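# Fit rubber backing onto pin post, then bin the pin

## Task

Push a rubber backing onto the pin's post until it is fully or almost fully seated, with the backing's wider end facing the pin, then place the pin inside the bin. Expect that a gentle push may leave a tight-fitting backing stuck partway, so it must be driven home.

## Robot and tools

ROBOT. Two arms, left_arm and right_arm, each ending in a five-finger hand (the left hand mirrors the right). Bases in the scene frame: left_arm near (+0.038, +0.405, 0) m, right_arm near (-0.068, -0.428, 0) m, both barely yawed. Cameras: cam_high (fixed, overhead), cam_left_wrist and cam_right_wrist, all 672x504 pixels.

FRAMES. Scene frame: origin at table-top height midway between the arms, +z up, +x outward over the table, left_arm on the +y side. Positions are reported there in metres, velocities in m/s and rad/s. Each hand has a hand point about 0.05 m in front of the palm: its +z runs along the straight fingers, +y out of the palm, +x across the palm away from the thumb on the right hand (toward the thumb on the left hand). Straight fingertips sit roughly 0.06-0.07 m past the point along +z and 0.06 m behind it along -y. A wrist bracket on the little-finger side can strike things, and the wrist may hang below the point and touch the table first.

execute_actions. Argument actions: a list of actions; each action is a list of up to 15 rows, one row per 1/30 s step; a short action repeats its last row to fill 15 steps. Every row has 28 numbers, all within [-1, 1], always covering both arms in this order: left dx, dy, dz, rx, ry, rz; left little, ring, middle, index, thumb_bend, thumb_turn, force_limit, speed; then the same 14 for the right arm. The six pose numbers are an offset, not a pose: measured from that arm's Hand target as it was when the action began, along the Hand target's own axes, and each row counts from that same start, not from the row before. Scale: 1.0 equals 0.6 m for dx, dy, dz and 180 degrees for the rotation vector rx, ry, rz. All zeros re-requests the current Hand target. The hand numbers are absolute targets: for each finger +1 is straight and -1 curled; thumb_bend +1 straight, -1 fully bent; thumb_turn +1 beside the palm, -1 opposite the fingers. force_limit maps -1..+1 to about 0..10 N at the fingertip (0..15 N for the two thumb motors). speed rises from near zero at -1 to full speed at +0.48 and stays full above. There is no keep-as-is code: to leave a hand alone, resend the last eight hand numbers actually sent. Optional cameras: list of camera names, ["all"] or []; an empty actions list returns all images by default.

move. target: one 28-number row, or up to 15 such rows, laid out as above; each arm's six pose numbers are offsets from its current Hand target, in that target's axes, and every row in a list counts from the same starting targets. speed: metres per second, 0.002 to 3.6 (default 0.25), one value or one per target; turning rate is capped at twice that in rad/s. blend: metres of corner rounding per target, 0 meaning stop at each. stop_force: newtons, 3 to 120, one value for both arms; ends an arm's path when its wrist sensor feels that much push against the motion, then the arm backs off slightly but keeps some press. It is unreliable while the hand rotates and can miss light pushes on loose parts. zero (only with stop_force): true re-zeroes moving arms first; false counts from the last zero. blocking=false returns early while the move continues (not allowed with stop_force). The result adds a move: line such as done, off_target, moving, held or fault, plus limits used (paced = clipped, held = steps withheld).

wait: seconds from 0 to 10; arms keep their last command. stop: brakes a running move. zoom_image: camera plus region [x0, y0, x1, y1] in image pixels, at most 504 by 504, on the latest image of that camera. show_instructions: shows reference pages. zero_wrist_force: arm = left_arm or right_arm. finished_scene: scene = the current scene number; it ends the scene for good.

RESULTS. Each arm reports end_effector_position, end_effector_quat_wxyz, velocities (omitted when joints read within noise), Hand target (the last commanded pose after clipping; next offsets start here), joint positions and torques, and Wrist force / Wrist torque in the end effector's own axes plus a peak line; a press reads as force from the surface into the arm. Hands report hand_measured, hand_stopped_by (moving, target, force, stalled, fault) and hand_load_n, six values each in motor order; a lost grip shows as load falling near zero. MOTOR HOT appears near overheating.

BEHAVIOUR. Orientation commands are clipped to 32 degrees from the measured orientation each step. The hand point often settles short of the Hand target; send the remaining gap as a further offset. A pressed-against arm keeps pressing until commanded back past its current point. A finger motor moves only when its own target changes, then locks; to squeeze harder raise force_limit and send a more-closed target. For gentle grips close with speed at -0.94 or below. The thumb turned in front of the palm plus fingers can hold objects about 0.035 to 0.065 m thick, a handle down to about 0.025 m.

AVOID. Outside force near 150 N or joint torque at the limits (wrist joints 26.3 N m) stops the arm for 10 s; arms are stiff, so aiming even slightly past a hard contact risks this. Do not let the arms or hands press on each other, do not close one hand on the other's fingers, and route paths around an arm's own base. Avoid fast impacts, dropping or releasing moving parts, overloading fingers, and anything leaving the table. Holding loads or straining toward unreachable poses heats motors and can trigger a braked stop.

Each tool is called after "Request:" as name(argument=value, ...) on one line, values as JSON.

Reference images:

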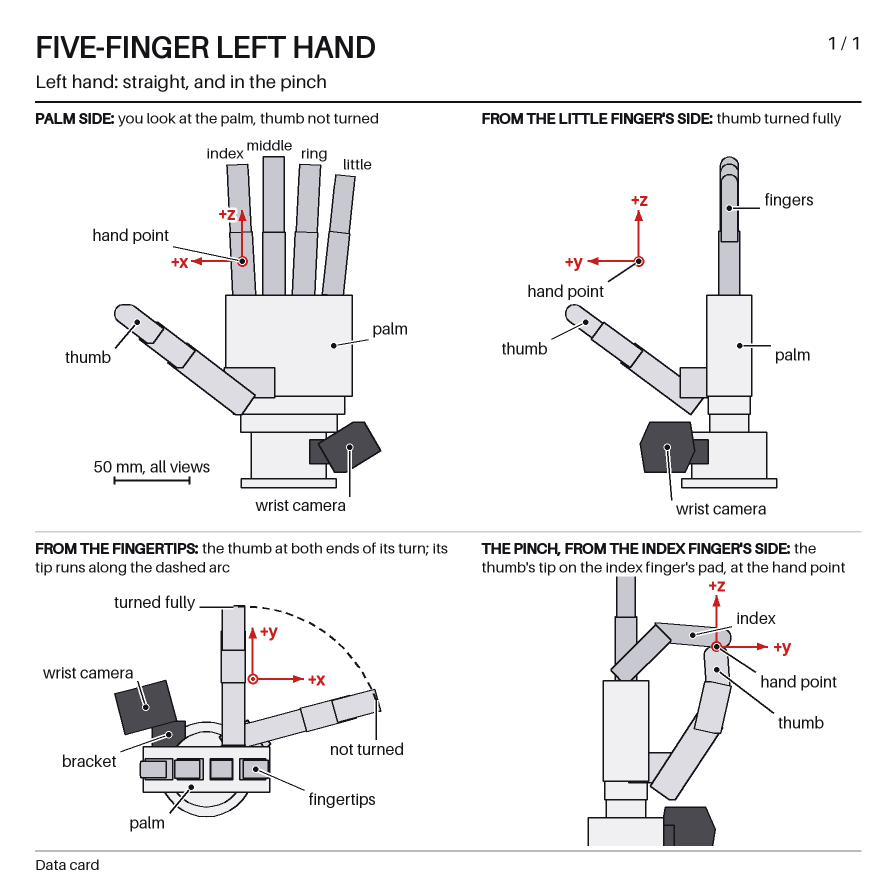

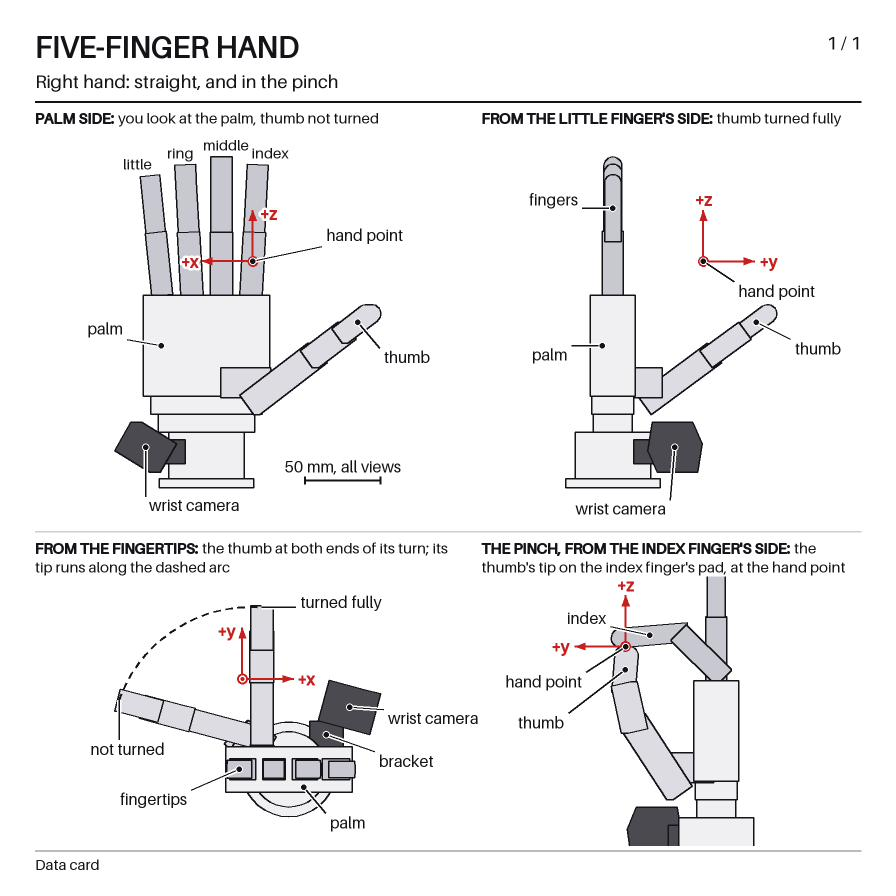

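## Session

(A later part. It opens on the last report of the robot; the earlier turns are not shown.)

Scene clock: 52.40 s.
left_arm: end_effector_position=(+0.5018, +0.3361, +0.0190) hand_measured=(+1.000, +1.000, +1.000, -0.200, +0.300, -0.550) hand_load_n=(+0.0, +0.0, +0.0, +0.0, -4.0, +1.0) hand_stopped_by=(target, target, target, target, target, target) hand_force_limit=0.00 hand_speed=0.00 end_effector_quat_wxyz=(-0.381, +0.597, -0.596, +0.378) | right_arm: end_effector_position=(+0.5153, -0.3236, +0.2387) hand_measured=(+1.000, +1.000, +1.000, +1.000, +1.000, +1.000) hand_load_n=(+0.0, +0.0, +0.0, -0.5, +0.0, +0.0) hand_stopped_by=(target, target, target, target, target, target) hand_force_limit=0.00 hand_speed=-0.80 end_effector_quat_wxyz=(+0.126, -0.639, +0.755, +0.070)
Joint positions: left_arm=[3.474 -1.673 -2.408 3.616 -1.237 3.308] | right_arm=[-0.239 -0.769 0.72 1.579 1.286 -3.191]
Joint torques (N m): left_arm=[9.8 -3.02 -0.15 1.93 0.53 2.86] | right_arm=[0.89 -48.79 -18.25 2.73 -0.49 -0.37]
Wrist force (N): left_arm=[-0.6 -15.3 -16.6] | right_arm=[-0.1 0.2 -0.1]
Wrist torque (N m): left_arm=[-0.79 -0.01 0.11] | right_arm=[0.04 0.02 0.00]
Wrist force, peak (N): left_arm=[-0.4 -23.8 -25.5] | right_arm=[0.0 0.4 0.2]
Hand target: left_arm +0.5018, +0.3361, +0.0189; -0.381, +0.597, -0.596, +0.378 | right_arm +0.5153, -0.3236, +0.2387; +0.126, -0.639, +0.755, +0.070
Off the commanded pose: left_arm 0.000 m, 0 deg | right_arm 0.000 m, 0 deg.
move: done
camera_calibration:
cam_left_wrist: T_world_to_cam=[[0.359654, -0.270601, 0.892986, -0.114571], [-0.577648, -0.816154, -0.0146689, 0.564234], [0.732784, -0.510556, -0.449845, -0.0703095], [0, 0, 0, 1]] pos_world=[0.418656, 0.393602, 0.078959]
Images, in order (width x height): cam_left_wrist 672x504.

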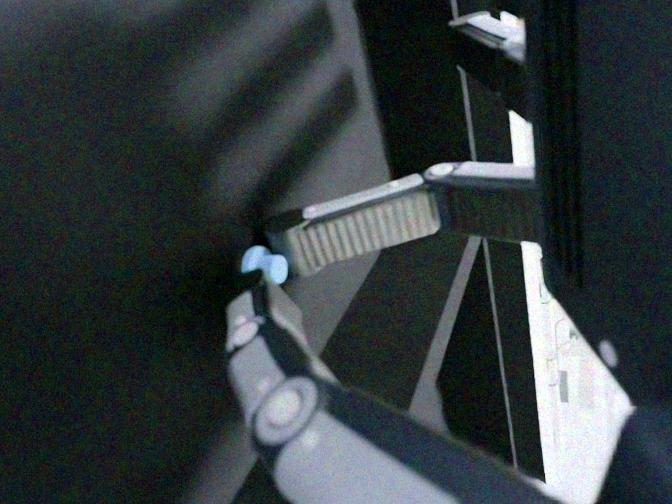

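Request:
move(target=[0,-0.00302,-0.0014,0,0,0,1,1,1,-0.2,0.3,-0.55,0,0, 0,0,0,0,0,0,1,1,1,1,1,1,0,-0.8], speed=0.03, cameras=["cam_left_wrist"])

Request:
zoom_image(camera="cam_left_wrist", region=[180, 180, 380, 380])

Scene clock: 54.93 s.
left_arm: end_effector_position=(+0.5018, +0.3361, +0.0208) hand_measured=(+1.000, +1.000, +1.000, -0.200, +0.300, -0.550) hand_load_n=(+0.0, +0.0, +0.0, +0.0, +0.0, +0.0) hand_stopped_by=(target, target, target, target, target, target) hand_force_limit=0.00 hand_speed=0.00 end_effector_quat_wxyz=(-0.381, +0.597, -0.596, +0.378) | right_arm: end_effector_position=(+0.5153, -0.3236, +0.2387) hand_measured=(+1.000, +1.000, +1.000, +1.000, +1.000, +1.000) hand_load_n=(-0.5, +0.0, -0.5, +0.5, +0.0, +0.0) hand_stopped_by=(target, target, target, target, target, target) hand_force_limit=0.00 hand_speed=-0.80 end_effector_quat_wxyz=(+0.126, -0.639, +0.755, +0.070)
Joint positions: left_arm=[3.474 -1.668 -2.406 3.609 -1.237 3.308] | right_arm=[-0.239 -0.769 0.72 1.579 1.286 -3.191]
Joint torques (N m): left_arm=[4.12 30.76 22.55 -0.82 -1.16 1.92] | right_arm=[0.69 -50.1 -17.68 2.56 -0.57 -0.39]
Wrist force (N): left_arm=[0.0 -0.5 -0.4] | right_arm=[0.1 -0.1 0.2]
Wrist torque (N m): left_arm=[-0.03 -0.04 0.03] | right_arm=[-0.03 -0.03 0.01]
Wrist force, peak (N): left_arm=[-0.7 -17.5 -18.4] | right_arm=[0.2 0.3 0.1]
Hand target: left_arm +0.5018, +0.3361, +0.0209; -0.381, +0.597, -0.596, +0.378 | right_arm +0.5153, -0.3236, +0.2387; +0.126, -0.639, +0.755, +0.070
Off the commanded pose: left_arm 0.000 m, 0 deg | right_arm 0.000 m, 0 deg.
move: done
camera_calibration:
cam_left_wrist: T_world_to_cam=[[0.359654, -0.270601, 0.892986, -0.116179], [-0.577648, -0.816154, -0.0146689, 0.564261], [0.732784, -0.510556, -0.449845, -0.0694998], [0, 0, 0, 1]] pos_world=[0.418656, 0.393602, 0.080759]
Images, in order (width x height): cam_left_wrist 672x504.

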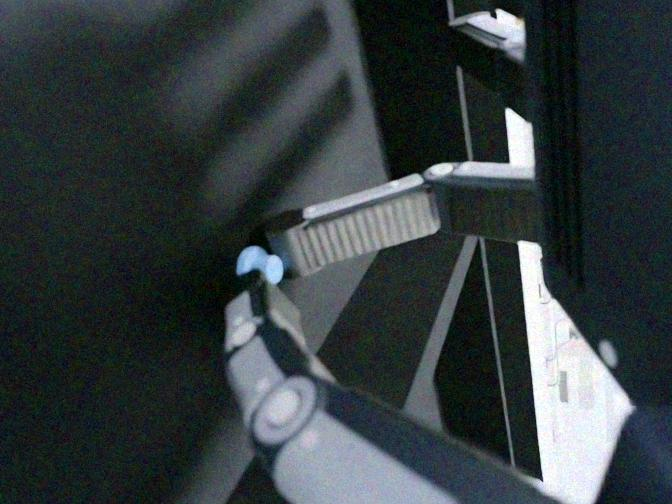

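Scaled by 2.520 from the camera's 672x504 image, which has a finer 960x720 frame.

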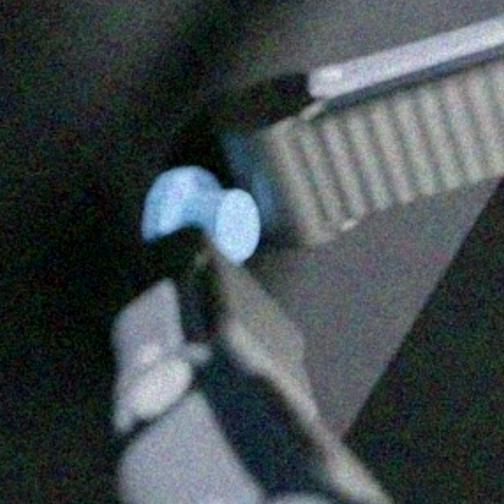

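Request:
move(target=[0,0,0,0,0,0,1,1,1,-0.5,0.3,-0.55,-0.6,-0.9, 0,0,0,0,0,0,1,1,1,1,1,1,0,-0.8], cameras=["cam_left_wrist"])

Request:
zoom_image(camera="cam_left_wrist", region=[180, 180, 380, 380])

Scene clock: 69.07 s.
left_arm: end_effector_position=(+0.5018, +0.3361, +0.0209) hand_measured=(+1.000, +1.000, +1.000, -0.264, +0.300, -0.550) hand_load_n=(+0.0, +0.0, +0.0, +3.5, +1.0, +0.0) hand_stopped_by=(target, target, target, force, target, target) hand_force_limit=-0.60 hand_speed=-0.90 end_effector_quat_wxyz=(-0.381, +0.597, -0.596, +0.378) | right_arm: end_effector_position=(+0.5153, -0.3236, +0.2387) hand_measured=(+1.000, +1.000, +1.000, +1.000, +1.000, +1.000) hand_load_n=(+0.0, +0.0, +0.0, +0.0, +0.0, +0.0) hand_stopped_by=(target, target, target, target, target, target) hand_force_limit=0.00 hand_speed=-0.80 end_effector_quat_wxyz=(+0.126, -0.639, +0.755, +0.070)
Joint positions: left_arm=[3.474 -1.667 -2.406 3.608 -1.237 3.308] | right_arm=[-0.239 -0.769 0.72 1.579 1.286 -3.191]
Joint torques (N m): left_arm=[-7.83 29.68 22 -1.1 1.08 -1.76] | right_arm=[0.82 -49.8 -17.96 2.74 -0.51 -0.43]
Wrist force (N): left_arm=[-0.2 -2.2 -0.9] | right_arm=[0.3 0.2 0.0]
Wrist torque (N m): left_arm=[-0.12 -0.02 0.03] | right_arm=[0.02 -0.05 0.02]
Wrist force, peak (N): left_arm=[-0.2 -2.2 -1.1] | right_arm=[0.5 -0.2 0.1]
Hand target: left_arm +0.5018, +0.3361, +0.0209; -0.381, +0.597, -0.596, +0.378 | right_arm +0.5153, -0.3236, +0.2387; +0.126, -0.639, +0.755, +0.070
Off the commanded pose: left_arm 0.000 m, 0 deg | right_arm 0.000 m, 0 deg.
move: done
camera_calibration:
cam_left_wrist: T_world_to_cam=[[0.359654, -0.270601, 0.892986, -0.116268], [-0.577648, -0.816154, -0.0146689, 0.564262], [0.732784, -0.510556, -0.449845, -0.0694548], [0, 0, 0, 1]] pos_world=[0.418656, 0.393602, 0.080859]
Images, in order (width x height): cam_left_wrist 672x504.

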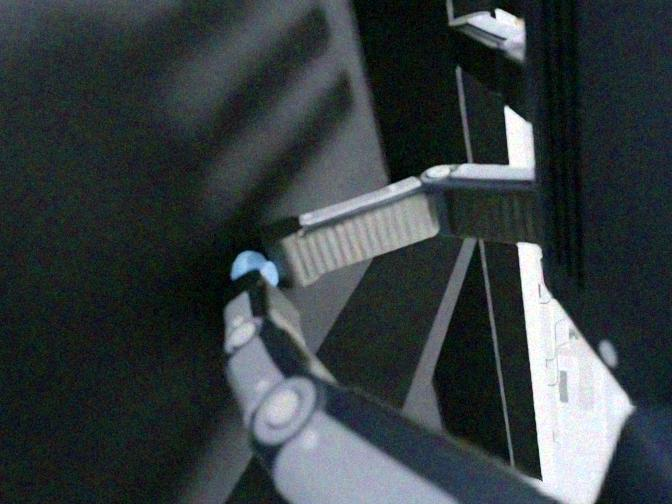

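Scaled by 2.520 from the camera's 672x504 image, which has a finer 960x720 frame.

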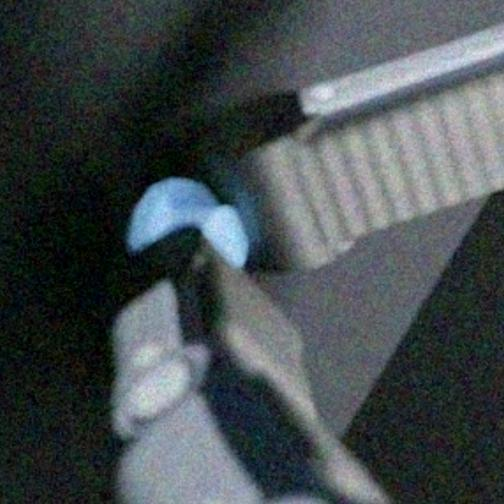

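Request:
move(target=[0,-0.0151,-0.00705,0,0,0,1,1,1,-0.5,0.3,-0.55,-0.6,-0.9, 0,0,0,0,0,0,1,1,1,1,1,1,0,-0.8], speed=0.03, cameras=["cam_left_wrist"])

Request:
zoom_image(camera="cam_left_wrist", region=[180, 180, 380, 380])

Scene clock: 72.40 s.
left_arm: end_effector_position=(+0.5018, +0.3361, +0.0308) hand_measured=(+1.000, +1.000, +1.000, -0.264, +0.300, -0.550) hand_load_n=(+0.0, +0.0, +0.0, +3.0, +2.0, +0.0) hand_stopped_by=(target, target, target, force, target, target) hand_force_limit=-0.60 hand_speed=-0.90 end_effector_quat_wxyz=(-0.381, +0.597, -0.596, +0.378) end_effector_velocity=(+0.000, +0.000, +0.001) end_effector_angular_velocity=(+0.000, +0.001, +0.000) | right_arm: end_effector_position=(+0.5153, -0.3236, +0.2387) hand_measured=(+1.000, +1.000, +1.000, +1.000, +1.000, +1.000) hand_load_n=(+0.0, +0.0, +0.0, +0.0, +0.0, +0.0) hand_stopped_by=(target, target, target, target, target, target) hand_force_limit=0.00 hand_speed=-0.80 end_effector_quat_wxyz=(+0.126, -0.639, +0.755, +0.070)
Joint positions: left_arm=[3.473 -1.64 -2.396 3.571 -1.237 3.308] | right_arm=[-0.239 -0.769 0.72 1.579 1.286 -3.191]
Joint velocities: left_arm=[0 0.002 0.001 -0.005 -0.001 0] | right_arm=[within noise]
Joint torques (N m): left_arm=[-5.77 30.68 23.79 -1.05 -1.06 -0.34] | right_arm=[0.57 -49.29 -17.88 2.66 -0.55 -0.42]
Wrist force (N): left_arm=[-0.3 -0.8 -0.6] | right_arm=[0.1 0.0 0.0]
Wrist torque (N m): left_arm=[-0.07 -0.01 0.02] | right_arm=[-0.02 -0.01 0.01]
Wrist force, peak (N): left_arm=[-0.1 -2.2 -1.2] | right_arm=[0.3 0.0 -0.2]
Hand target: left_arm +0.5018, +0.3361, +0.0309; -0.381, +0.597, -0.596, +0.378 | right_arm +0.5153, -0.3236, +0.2387; +0.126, -0.639, +0.755, +0.070
Off the commanded pose: left_arm 0.000 m, 0 deg | right_arm 0.000 m, 0 deg.
move: done
camera_calibration:
cam_left_wrist: T_world_to_cam=[[0.359588, -0.270556, 0.893026, -0.125103], [-0.577646, -0.816155, -0.01467, 0.564407], [0.732817, -0.510578, -0.449765, -0.0650133], [0, 0, 0, 1]] pos_world=[0.418656, 0.393602, 0.090759]
Images, in order (width x height): cam_left_wrist 672x504.

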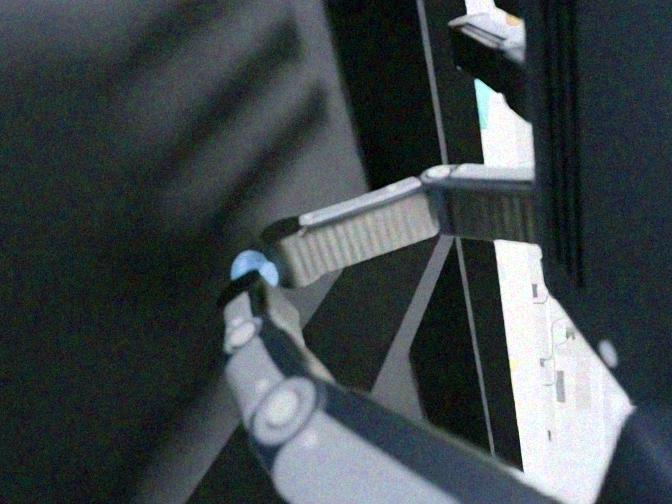

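Scaled by 2.520 from the camera's 672x504 image, which has a finer 960x720 frame.

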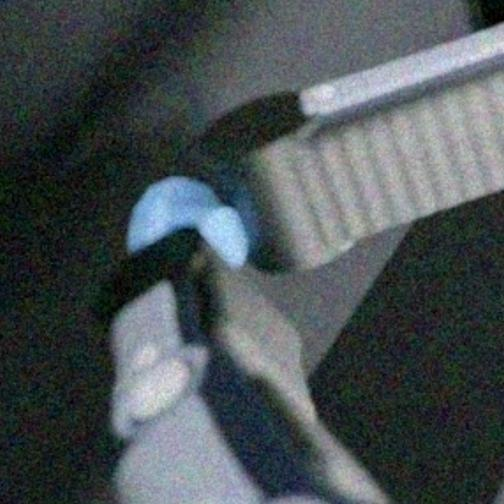

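Request:
move(target=[[0,-0.0664,-0.031,0,0,0,1,1,1,-0.5,0.3,-0.55,-0.6,-0.9, -0.15,0.04,0.09,0,0,0,1,1,1,1,1,1,0,-0.8],[0.2564,-0.0563,-0.0545,0,0,0,1,1,1,-0.5,0.3,-0.55,-0.6,-0.9, -0.4228,0.1173,0.2537,0,0,0,1,1,1,1,1,1,0,-0.8]], speed=0.12, blend=[0.015,0], cameras=["all"])

Request:
zoom_image(camera="cam_left_wrist", region=[60, 180, 310, 430])

Request:
zoom_image(camera="cam_right_wrist", region=[300, 200, 460, 360])

Scene clock: 79.90 s.
left_arm: end_effector_position=(+0.4872, +0.1821, +0.0749) hand_measured=(+1.000, +1.000, +1.000, -0.264, +0.300, -0.550) hand_load_n=(+0.0, +0.0, +0.0, +2.5, +2.0, +0.0) hand_stopped_by=(target, target, target, force, target, target) hand_force_limit=-0.60 hand_speed=-0.90 end_effector_quat_wxyz=(-0.381, +0.597, -0.596, +0.378) | right_arm: end_effector_position=(+0.4997, -0.0305, +0.1595) hand_measured=(+1.000, +1.000, +1.000, +1.000, +1.000, +1.000) hand_load_n=(+0.0, +0.0, +0.0, +0.0, +0.0, +0.0) hand_stopped_by=(target, target, target, target, target, target) hand_force_limit=0.00 hand_speed=-0.80 end_effector_quat_wxyz=(+0.126, -0.639, +0.755, +0.070)
Joint positions: left_arm=[2.873 -1.654 -2.214 3.421 -1.779 3.046] | right_arm=[0.236 -0.573 0.528 1.447 1.337 -2.703]
Joint torques (N m): left_arm=[-8.82 5.97 26.38 -0.9 -1.51 -2.39] | right_arm=[10.19 -42.67 -24.87 4.09 1.45 1.33]
Wrist force (N): left_arm=[-0.4 -0.7 -0.4] | right_arm=[0.3 0.0 0.1]
Wrist torque (N m): left_arm=[-0.04 -0.01 0.02] | right_arm=[-0.02 -0.07 -0.09]
Wrist force, peak (N): left_arm=[-0.5 -1.1 -0.6] | right_arm=[0.8 -0.1 -0.6]
Hand target: left_arm +0.4872, +0.1820, +0.0749; -0.381, +0.597, -0.596, +0.378 | right_arm +0.4997, -0.0304, +0.1595; +0.126, -0.639, +0.755, +0.070
Off the commanded pose: left_arm 0.000 m, 0 deg | right_arm 0.000 m, 0 deg.
move: done
camera_calibration:
cam_left_wrist: T_world_to_cam=[[0.359613, -0.270616, 0.892998, -0.200803], [-0.577721, -0.816103, -0.0146638, 0.430948], [0.732747, -0.51063, -0.449822, -0.113105], [0, 0, 0, 1]] pos_world=[0.404056, 0.239602, 0.134759]
cam_right_wrist: T_world_to_cam=[[-0.991478, -0.0226463, -0.12829, 0.519357], [-0.11119, 0.660249, 0.74277, -0.0426161], [0.0678826, 0.750705, -0.657141, 0.208445], [0, 0, 0, 1]] pos_world=[0.496043, -0.116582, 0.23526]

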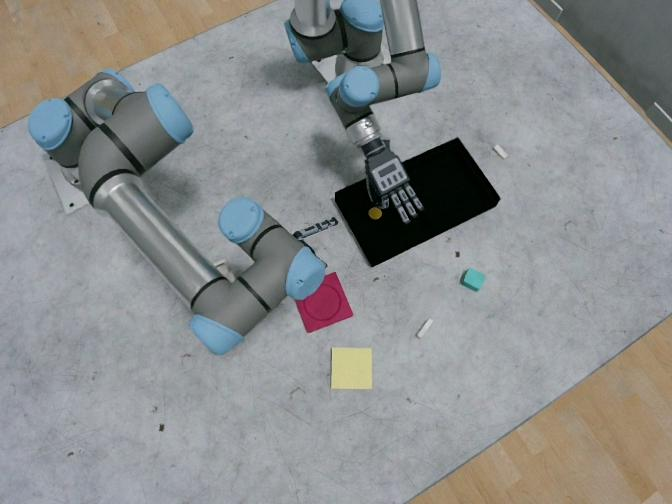

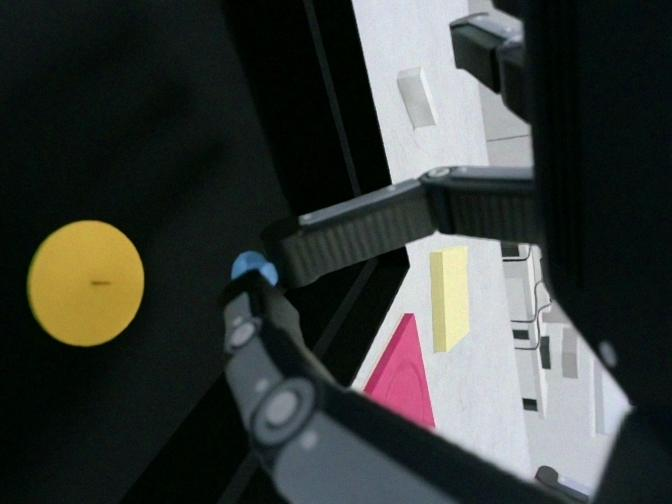

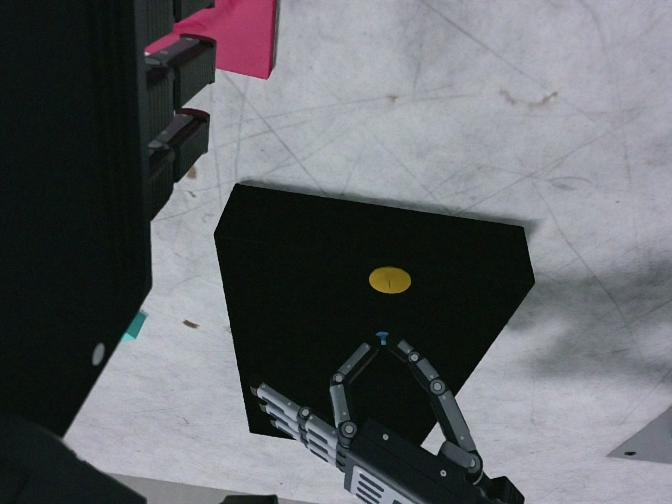

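Scaled by 2.016 from the camera's 672x504 image, which has a finer 960x720 frame.

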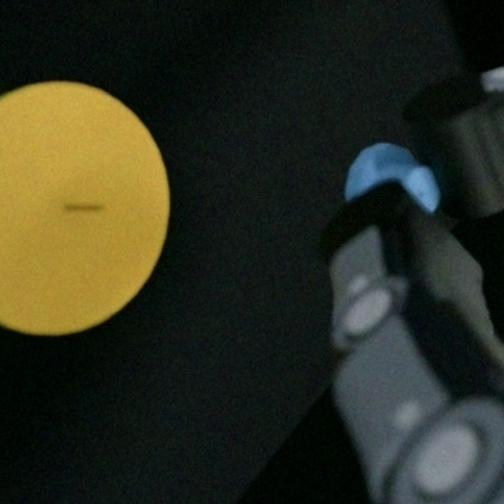

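Scaled by 3.150 from the camera's 672x504 image, which has a finer 960x720 frame.

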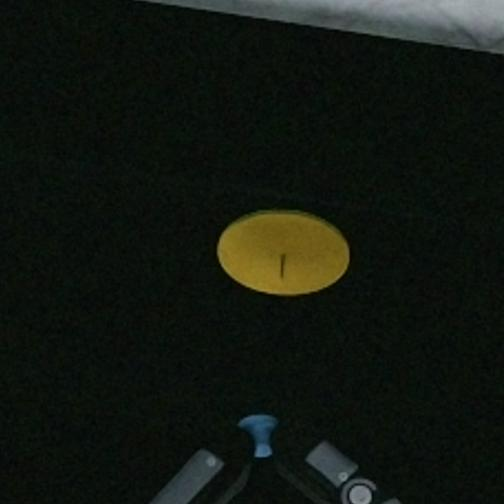

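Request:
zoom_image(camera="cam_right_wrist", region=[350, 255, 430, 355])

Request:
zoom_image(camera="cam_left_wrist", region=[210, 230, 310, 330])

Request:
zoom_image(camera="cam_left_wrist", region=[15, 210, 155, 350])

Scaled by 5.040 from the camera's 672x504 image, which has a finer 960x720 frame.

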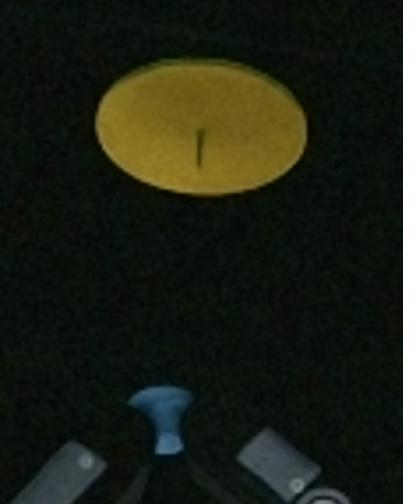

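Scaled by 5.040 from the camera's 672x504 image, which has a finer 960x720 frame.

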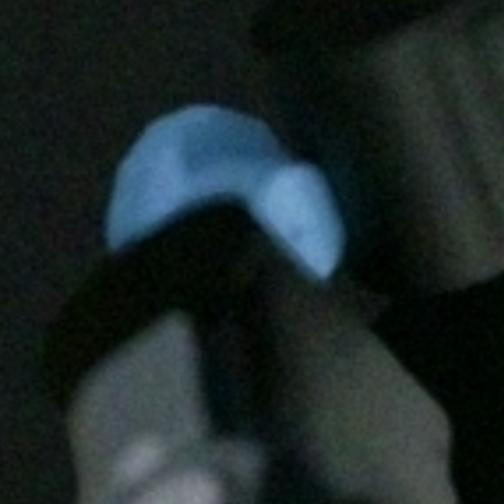

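Scaled by 3.600 from the camera's 672x504 image, which has a finer 960x720 frame.

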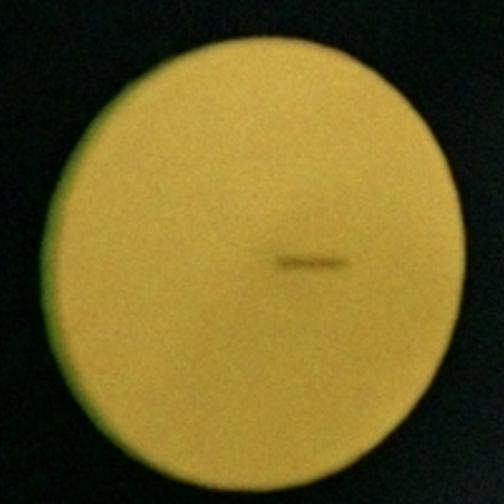

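Request:
move(target=[0,0.0583,0.0245,-0.0556,0,0,1,1,1,-0.5,0.3,-0.55,-0.6,-0.9, 0,0,0,0,0,0,1,1,1,1,1,1,0,-0.8], speed=0.08, cameras=["cam_left_wrist","cam_right_wrist"])

Request:
zoom_image(camera="cam_right_wrist", region=[340, 240, 440, 340])

Request:
zoom_image(camera="cam_left_wrist", region=[150, 210, 310, 370])

Scene clock: 85.73 s.
left_arm: end_effector_position=(+0.4857, +0.1822, +0.0371) hand_measured=(+1.000, +1.000, +1.000, -0.264, +0.300, -0.550) hand_load_n=(+0.0, +0.0, +0.0, +3.0, +2.0, +0.0) hand_stopped_by=(target, target, target, force, target, target) hand_force_limit=-0.60 hand_speed=-0.90 end_effector_quat_wxyz=(-0.328, +0.628, -0.626, +0.324) | right_arm: end_effector_position=(+0.4997, -0.0304, +0.1595) hand_measured=(+1.000, +1.000, +1.000, +1.000, +1.000, +1.000) hand_load_n=(+0.0, +0.0, +0.0, +0.0, +0.0, +0.0) hand_stopped_by=(target, target, target, target, target, target) hand_force_limit=0.00 hand_speed=-0.80 end_effector_quat_wxyz=(+0.126, -0.639, +0.755, +0.070)
Joint positions: left_arm=[2.894 -1.767 -2.127 3.272 -1.742 3.024] | right_arm=[0.236 -0.573 0.527 1.447 1.337 -2.703]
Joint torques (N m): left_arm=[8.85 10.04 24.53 -1.51 0.72 -2.42] | right_arm=[9.6 -42.75 -26.24 4.08 1.26 0.27]
Wrist force (N): left_arm=[-0.1 -0.2 -0.2] | right_arm=[0.3 0.0 0.0]
Wrist torque (N m): left_arm=[0.00 0.00 0.02] | right_arm=[-0.01 -0.06 -0.09]
Wrist force, peak (N): left_arm=[-0.4 -0.6 -0.6] | right_arm=[0.7 0.2 -0.2]
Hand target: left_arm +0.4857, +0.1822, +0.0370; -0.328, +0.628, -0.627, +0.324 | right_arm +0.4997, -0.0304, +0.1595; +0.126, -0.639, +0.755, +0.070
Off the commanded pose: left_arm 0.000 m, 0 deg | right_arm 0.000 m, 0 deg.
move: done
camera_calibration:
cam_left_wrist: T_world_to_cam=[[0.509089, -0.26967, 0.817378, -0.236465], [-0.570924, -0.816463, 0.0862205, 0.422597], [0.644108, -0.510554, -0.569613, -0.0814108], [0, 0, 0, 1]] pos_world=[0.41409, 0.239703, 0.110472]
cam_right_wrist: T_world_to_cam=[[-0.991478, -0.0226633, -0.12829, 0.519355], [-0.111196, 0.660305, 0.74272, -0.0425949], [0.0678779, 0.750655, -0.657198, 0.208455], [0, 0, 0, 1]] pos_world=[0.496043, -0.116582, 0.23526]
Images, in order (width x height): cam_left_wrist 672x504, cam_right_wrist 672x504.

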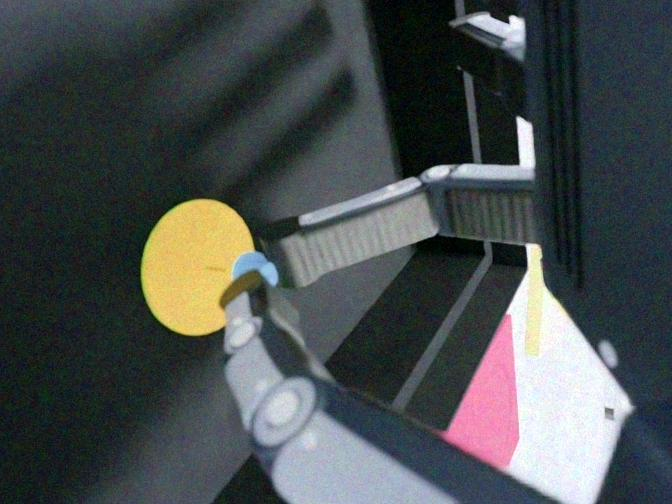

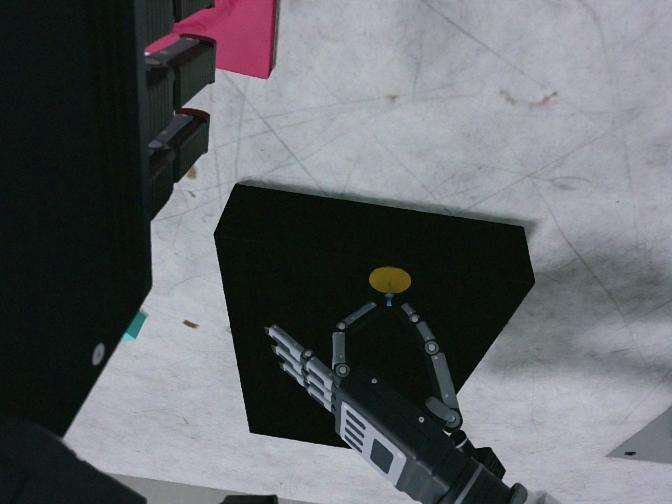

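Scaled by 5.040 from the camera's 672x504 image, which has a finer 960x720 frame.

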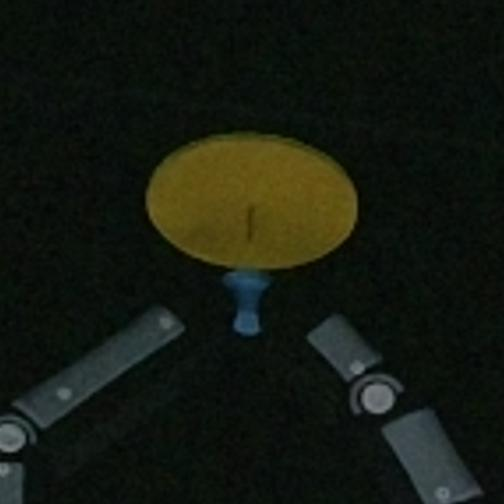

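Scaled by 3.150 from the camera's 672x504 image, which has a finer 960x720 frame.

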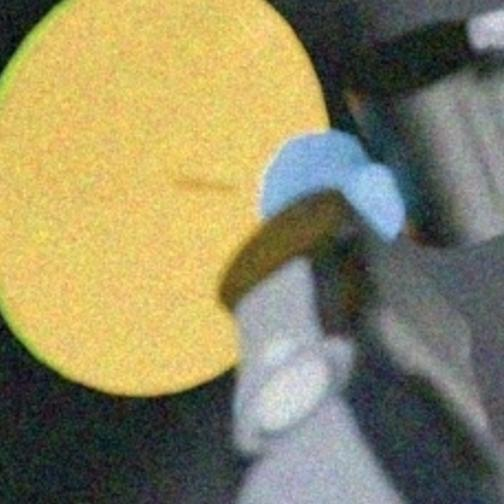

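Request:
move(target=[0.0008,0.0082,0.0057,0,0,0,1,1,1,-0.5,0.3,-0.55,-0.6,-0.9, 0,0,0,0,0,0,1,1,1,1,1,1,0,-0.8], speed=0.03, cameras=["cam_left_wrist","cam_right_wrist"])

Request:
zoom_image(camera="cam_right_wrist", region=[365, 260, 415, 310])

Request:
zoom_image(camera="cam_left_wrist", region=[180, 220, 300, 340])

Scene clock: 87.90 s.
left_arm: end_effector_position=(+0.4857, +0.1817, +0.0311) hand_measured=(+1.000, +1.000, +1.000, -0.264, +0.300, -0.550) hand_load_n=(+0.0, +0.0, +0.0, +2.5, +2.0, -0.5) hand_stopped_by=(target, target, target, force, target, target) hand_force_limit=-0.60 hand_speed=-0.90 end_effector_quat_wxyz=(-0.328, +0.628, -0.627, +0.324) | right_arm: end_effector_position=(+0.4997, -0.0304, +0.1595) hand_measured=(+1.000, +1.000, +1.000, +1.000, +1.000, +1.000) hand_load_n=(+0.0, +0.0, +0.0, +0.5, -0.5, -0.5) hand_stopped_by=(target, target, target, target, target, target) hand_force_limit=0.00 hand_speed=-0.80 end_effector_quat_wxyz=(+0.126, -0.639, +0.755, +0.070)
Joint positions: left_arm=[2.893 -1.779 -2.132 3.289 -1.744 3.023] | right_arm=[0.236 -0.573 0.527 1.447 1.337 -2.703]
Joint torques (N m): left_arm=[-9.1 10.34 3.5 1.38 -1.72 -2.41] | right_arm=[10.48 -42.97 -25.6 4.17 1.39 -1.02]
Wrist force (N): left_arm=[-0.4 -0.5 -0.2] | right_arm=[0.4 -0.2 -0.2]
Wrist torque (N m): left_arm=[-0.03 0.04 0.01] | right_arm=[-0.03 -0.08 -0.09]
Wrist force, peak (N): left_arm=[-0.4 -0.7 0.1] | right_arm=[0.6 0.2 -0.3]
Hand target: left_arm +0.4857, +0.1817, +0.0310; -0.328, +0.628, -0.627, +0.324 | right_arm +0.4997, -0.0304, +0.1595; +0.126, -0.639, +0.755, +0.070
Off the commanded pose: left_arm 0.000 m, 0 deg | right_arm 0.000 m, 0 deg.
move: done
camera_calibration:
cam_left_wrist: T_world_to_cam=[[0.509538, -0.269713, 0.817084, -0.231974], [-0.570885, -0.816461, 0.0864996, 0.422709], [0.643787, -0.510536, -0.569992, -0.0849234], [0, 0, 0, 1]] pos_world=[0.41419, 0.239203, 0.104572]
cam_right_wrist: T_world_to_cam=[[-0.991478, -0.0226633, -0.12829, 0.519355], [-0.111196, 0.660305, 0.74272, -0.0425949], [0.0678779, 0.750655, -0.657198, 0.208455], [0, 0, 0, 1]] pos_world=[0.496043, -0.116582, 0.23526]
Images, in order (width x height): cam_left_wrist 672x504, cam_right_wrist 672x504.

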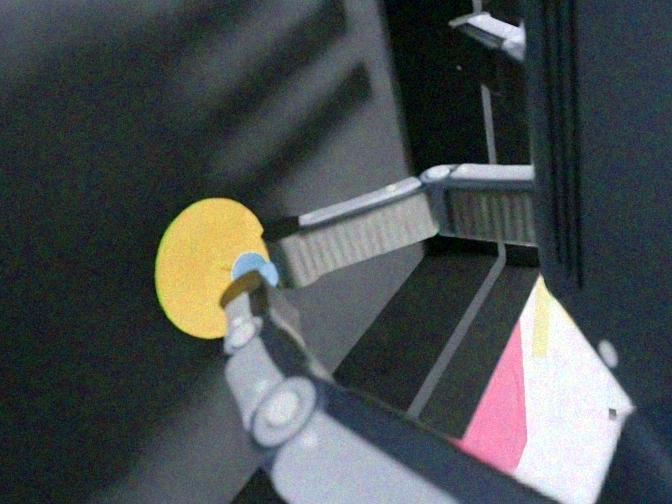

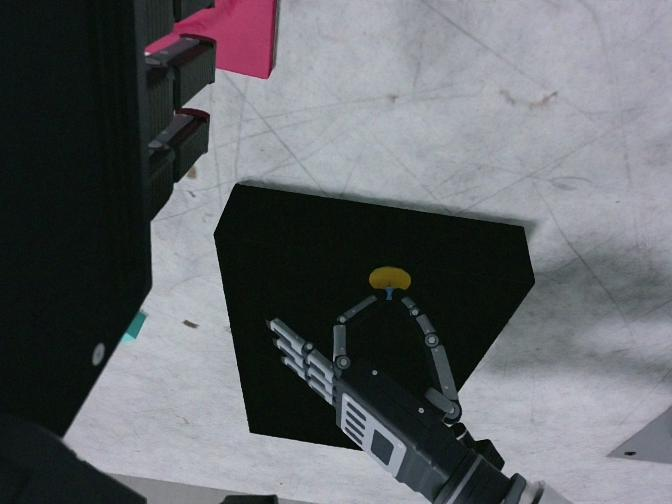

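Scaled by 10.080 from the camera's 672x504 image, which has a finer 960x720 frame.

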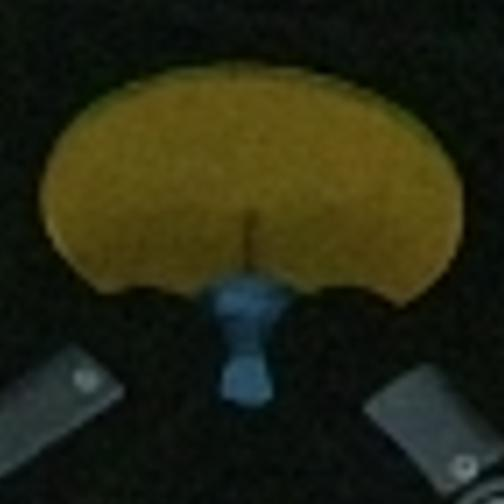

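Scaled by 4.200 from the camera's 672x504 image, which has a finer 960x720 frame.

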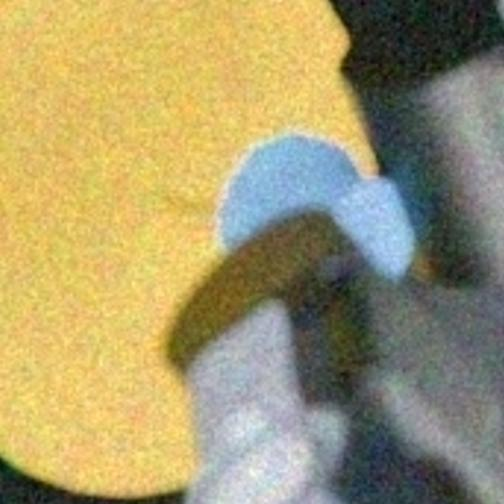

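Request:
move(target=[0,0.00545,0.0038,0,0,0,1,1,1,-0.5,0.3,-0.55,-0.6,-0.9, 0,0,0,0,0,0,1,1,1,1,1,1,0,-0.8], speed=0.01, stop_force=4, cameras=["cam_left_wrist","cam_right_wrist"])

Request:
zoom_image(camera="cam_right_wrist", region=[365, 260, 415, 310])

Request:
zoom_image(camera="cam_left_wrist", region=[180, 220, 300, 340])

Scene clock: 90.47 s.
left_arm: end_effector_position=(+0.4857, +0.1817, +0.0270) hand_measured=(+1.000, +1.000, +1.000, -0.264, +0.300, -0.550) hand_load_n=(+0.0, +0.0, +0.0, +2.5, +2.0, -0.5) hand_stopped_by=(target, target, target, force, target, target) hand_force_limit=-0.60 hand_speed=-0.90 end_effector_quat_wxyz=(-0.328, +0.628, -0.627, +0.324) | right_arm: end_effector_position=(+0.4997, -0.0304, +0.1595) hand_measured=(+1.000, +1.000, +1.000, +1.000, +1.000, +1.000) hand_load_n=(+0.0, +0.0, +0.0, +0.0, +0.0, +0.0) hand_stopped_by=(target, target, target, target, target, target) hand_force_limit=0.00 hand_speed=-0.80 end_effector_quat_wxyz=(+0.126, -0.639, +0.755, +0.070)
Joint positions: left_arm=[2.893 -1.787 -2.136 3.301 -1.744 3.023] | right_arm=[0.236 -0.573 0.527 1.447 1.337 -2.703]
Joint torques (N m): left_arm=[0.76 10.24 2.98 1.2 0.3 -0.82] | right_arm=[9.44 -43.08 -24.92 4.13 1.45 -0.83]
Wrist force (N): left_arm=[-0.4 -1.2 -0.6] | right_arm=[0.5 -0.1 -0.1]
Wrist torque (N m): left_arm=[-0.03 0.04 0.01] | right_arm=[-0.02 -0.10 -0.08]
Wrist force, peak (N): left_arm=[-0.1 -2.1 -0.9] | right_arm=[0.7 0.1 -0.1]
Hand target: left_arm +0.4857, +0.1817, +0.0270; -0.328, +0.628, -0.627, +0.324 | right_arm +0.4997, -0.0304, +0.1595; +0.126, -0.639, +0.755, +0.070
Off the commanded pose: left_arm 0.000 m, 0 deg | right_arm 0.000 m, 0 deg.
move: done
camera_calibration:
cam_left_wrist: T_world_to_cam=[[0.509485, -0.269671, 0.81713, -0.228484], [-0.57089, -0.816457, 0.0865041, 0.423016], [0.643824, -0.510564, -0.569925, -0.0872679], [0, 0, 0, 1]] pos_world=[0.41409, 0.239203, 0.100372]
cam_right_wrist: T_world_to_cam=[[-0.991478, -0.0226633, -0.12829, 0.519355], [-0.111196, 0.660305, 0.74272, -0.0425949], [0.0678779, 0.750655, -0.657198, 0.208455], [0, 0, 0, 1]] pos_world=[0.496043, -0.116582, 0.23526]
Images, in order (width x height): cam_left_wrist 672x504, cam_right_wrist 672x504.

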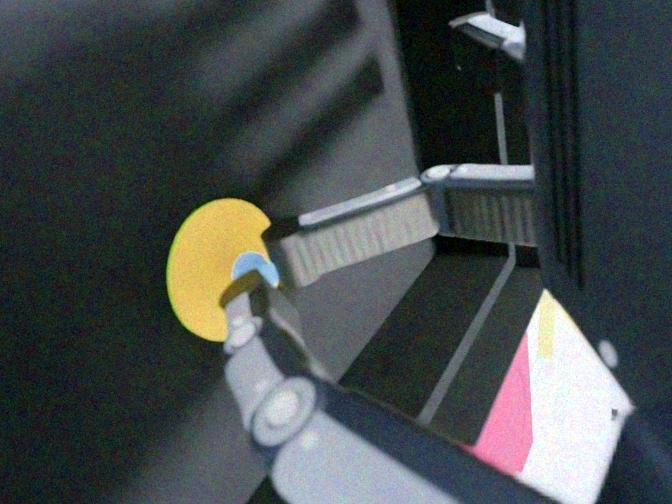

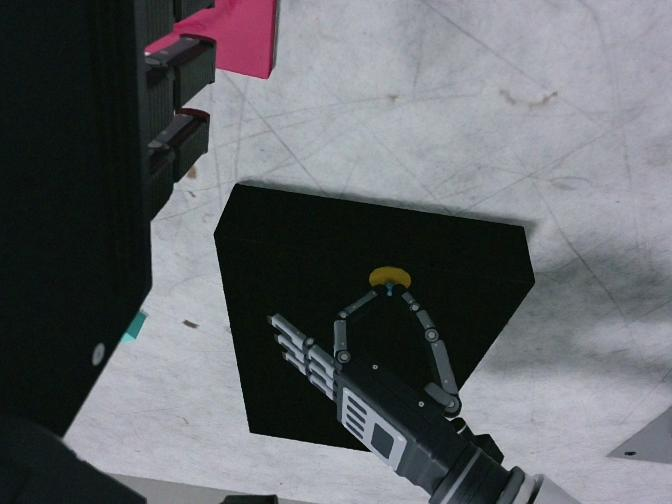

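Scaled by 10.080 from the camera's 672x504 image, which has a finer 960x720 frame.

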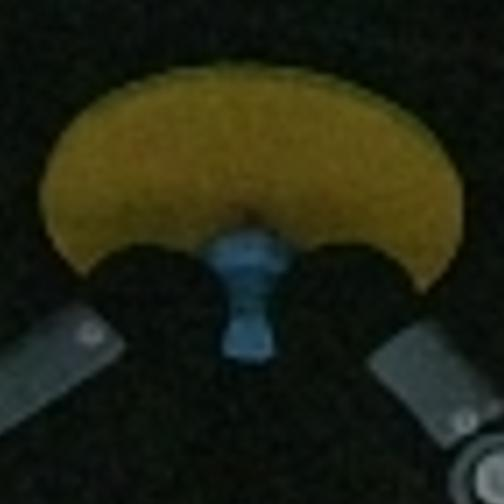

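Scaled by 4.200 from the camera's 672x504 image, which has a finer 960x720 frame.

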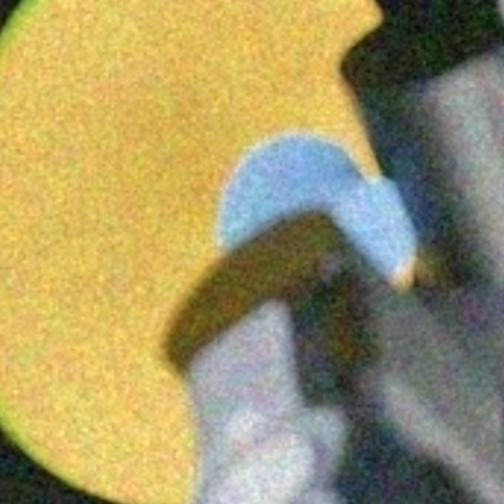

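Request:
move(target=[0,0.00545,0.0038,0,0,0,1,1,1,-0.5,0.3,-0.55,-0.6,-0.9, 0,0,0,0,0,0,1,1,1,1,1,1,0,-0.8], speed=0.01, stop_force=5, cameras=["cam_left_wrist","cam_right_wrist"])

Request:
zoom_image(camera="cam_right_wrist", region=[365, 260, 415, 310])

Request:
zoom_image(camera="cam_left_wrist", region=[180, 220, 300, 340])

Scene clock: 92.33 s.
left_arm: end_effector_position=(+0.4857, +0.1817, +0.0231) hand_measured=(+1.000, +1.000, +1.000, -0.264, +0.300, -0.550) hand_load_n=(+0.0, +0.0, +0.0, +2.0, +1.5, +0.5) hand_stopped_by=(target, target, target, force, target, target) hand_force_limit=-0.60 hand_speed=-0.90 end_effector_quat_wxyz=(-0.328, +0.628, -0.627, +0.324) | right_arm: end_effector_position=(+0.4997, -0.0304, +0.1595) hand_measured=(+1.000, +1.000, +1.000, +1.000, +1.000, +1.000) hand_load_n=(+0.0, +0.0, +0.0, +0.0, +0.0, +0.0) hand_stopped_by=(target, target, target, target, target, target) hand_force_limit=0.00 hand_speed=-0.80 end_effector_quat_wxyz=(+0.126, -0.639, +0.755, +0.070)
Joint positions: left_arm=[2.893 -1.795 -2.14 3.313 -1.743 3.023] | right_arm=[0.236 -0.573 0.527 1.447 1.337 -2.703]
Joint torques (N m): left_arm=[7.79 12.11 2.1 -0.84 0.73 1.92] | right_arm=[9.5 -42.48 -25.45 4.21 1.38 -0.9]
Wrist force (N): left_arm=[-0.2 -6.5 -2.8] | right_arm=[0.5 0.1 0.1]
Wrist torque (N m): left_arm=[-0.19 0.05 0.02] | right_arm=[0.00 -0.09 -0.08]
Wrist force, peak (N): left_arm=[0.1 -6.9 -2.7] | right_arm=[0.5 0.4 -0.2]
Hand target: left_arm +0.4857, +0.1817, +0.0231; -0.328, +0.628, -0.627, +0.324 | right_arm +0.4997, -0.0304, +0.1595; +0.126, -0.639, +0.755, +0.070
Off the commanded pose: left_arm 0.000 m, 0 deg | right_arm 0.000 m, 0 deg.
move: contact (left_arm)
camera_calibration:
cam_left_wrist: T_world_to_cam=[[0.509485, -0.269671, 0.81713, -0.225297], [-0.57089, -0.816457, 0.0865041, 0.423354], [0.643824, -0.510564, -0.569925, -0.0894906], [0, 0, 0, 1]] pos_world=[0.41409, 0.239203, 0.0964723]
cam_right_wrist: T_world_to_cam=[[-0.991478, -0.0226633, -0.12829, 0.519355], [-0.111196, 0.660305, 0.74272, -0.0425949], [0.0678779, 0.750655, -0.657198, 0.208455], [0, 0, 0, 1]] pos_world=[0.496043, -0.116582, 0.23526]
Images, in order (width x height): cam_left_wrist 672x504, cam_right_wrist 672x504.

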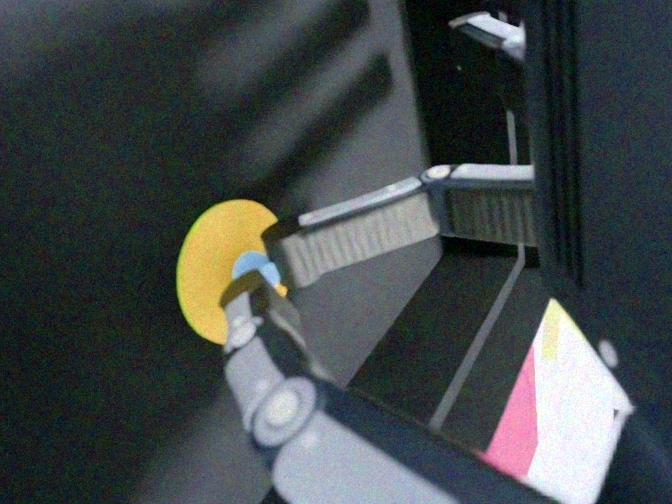

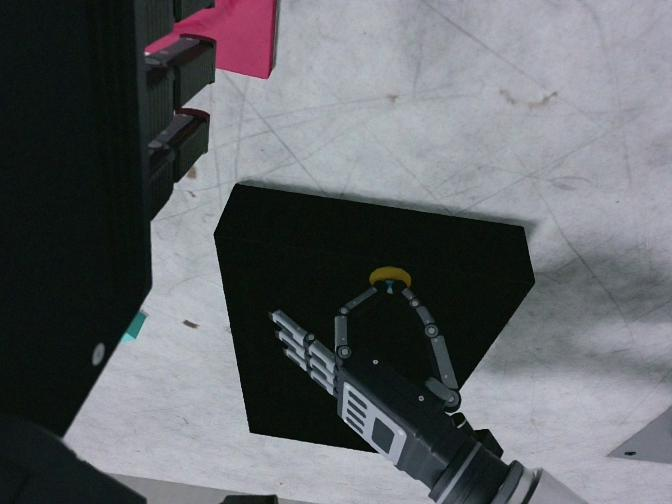

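Scaled by 10.080 from the camera's 672x504 image, which has a finer 960x720 frame.

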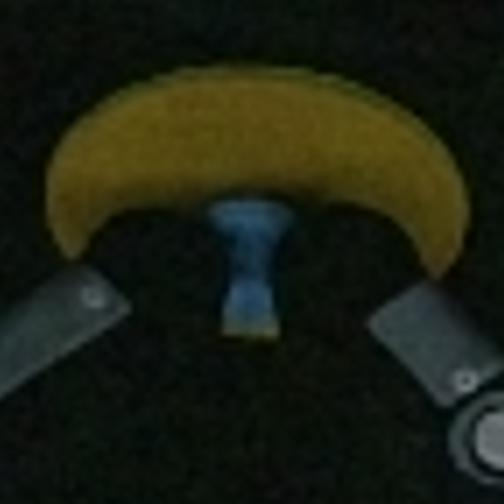

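Scaled by 4.200 from the camera's 672x504 image, which has a finer 960x720 frame.

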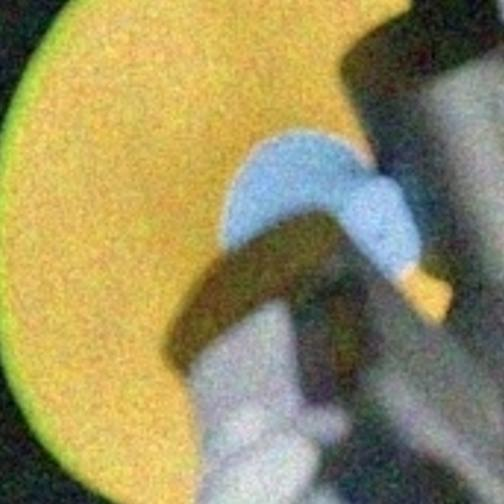

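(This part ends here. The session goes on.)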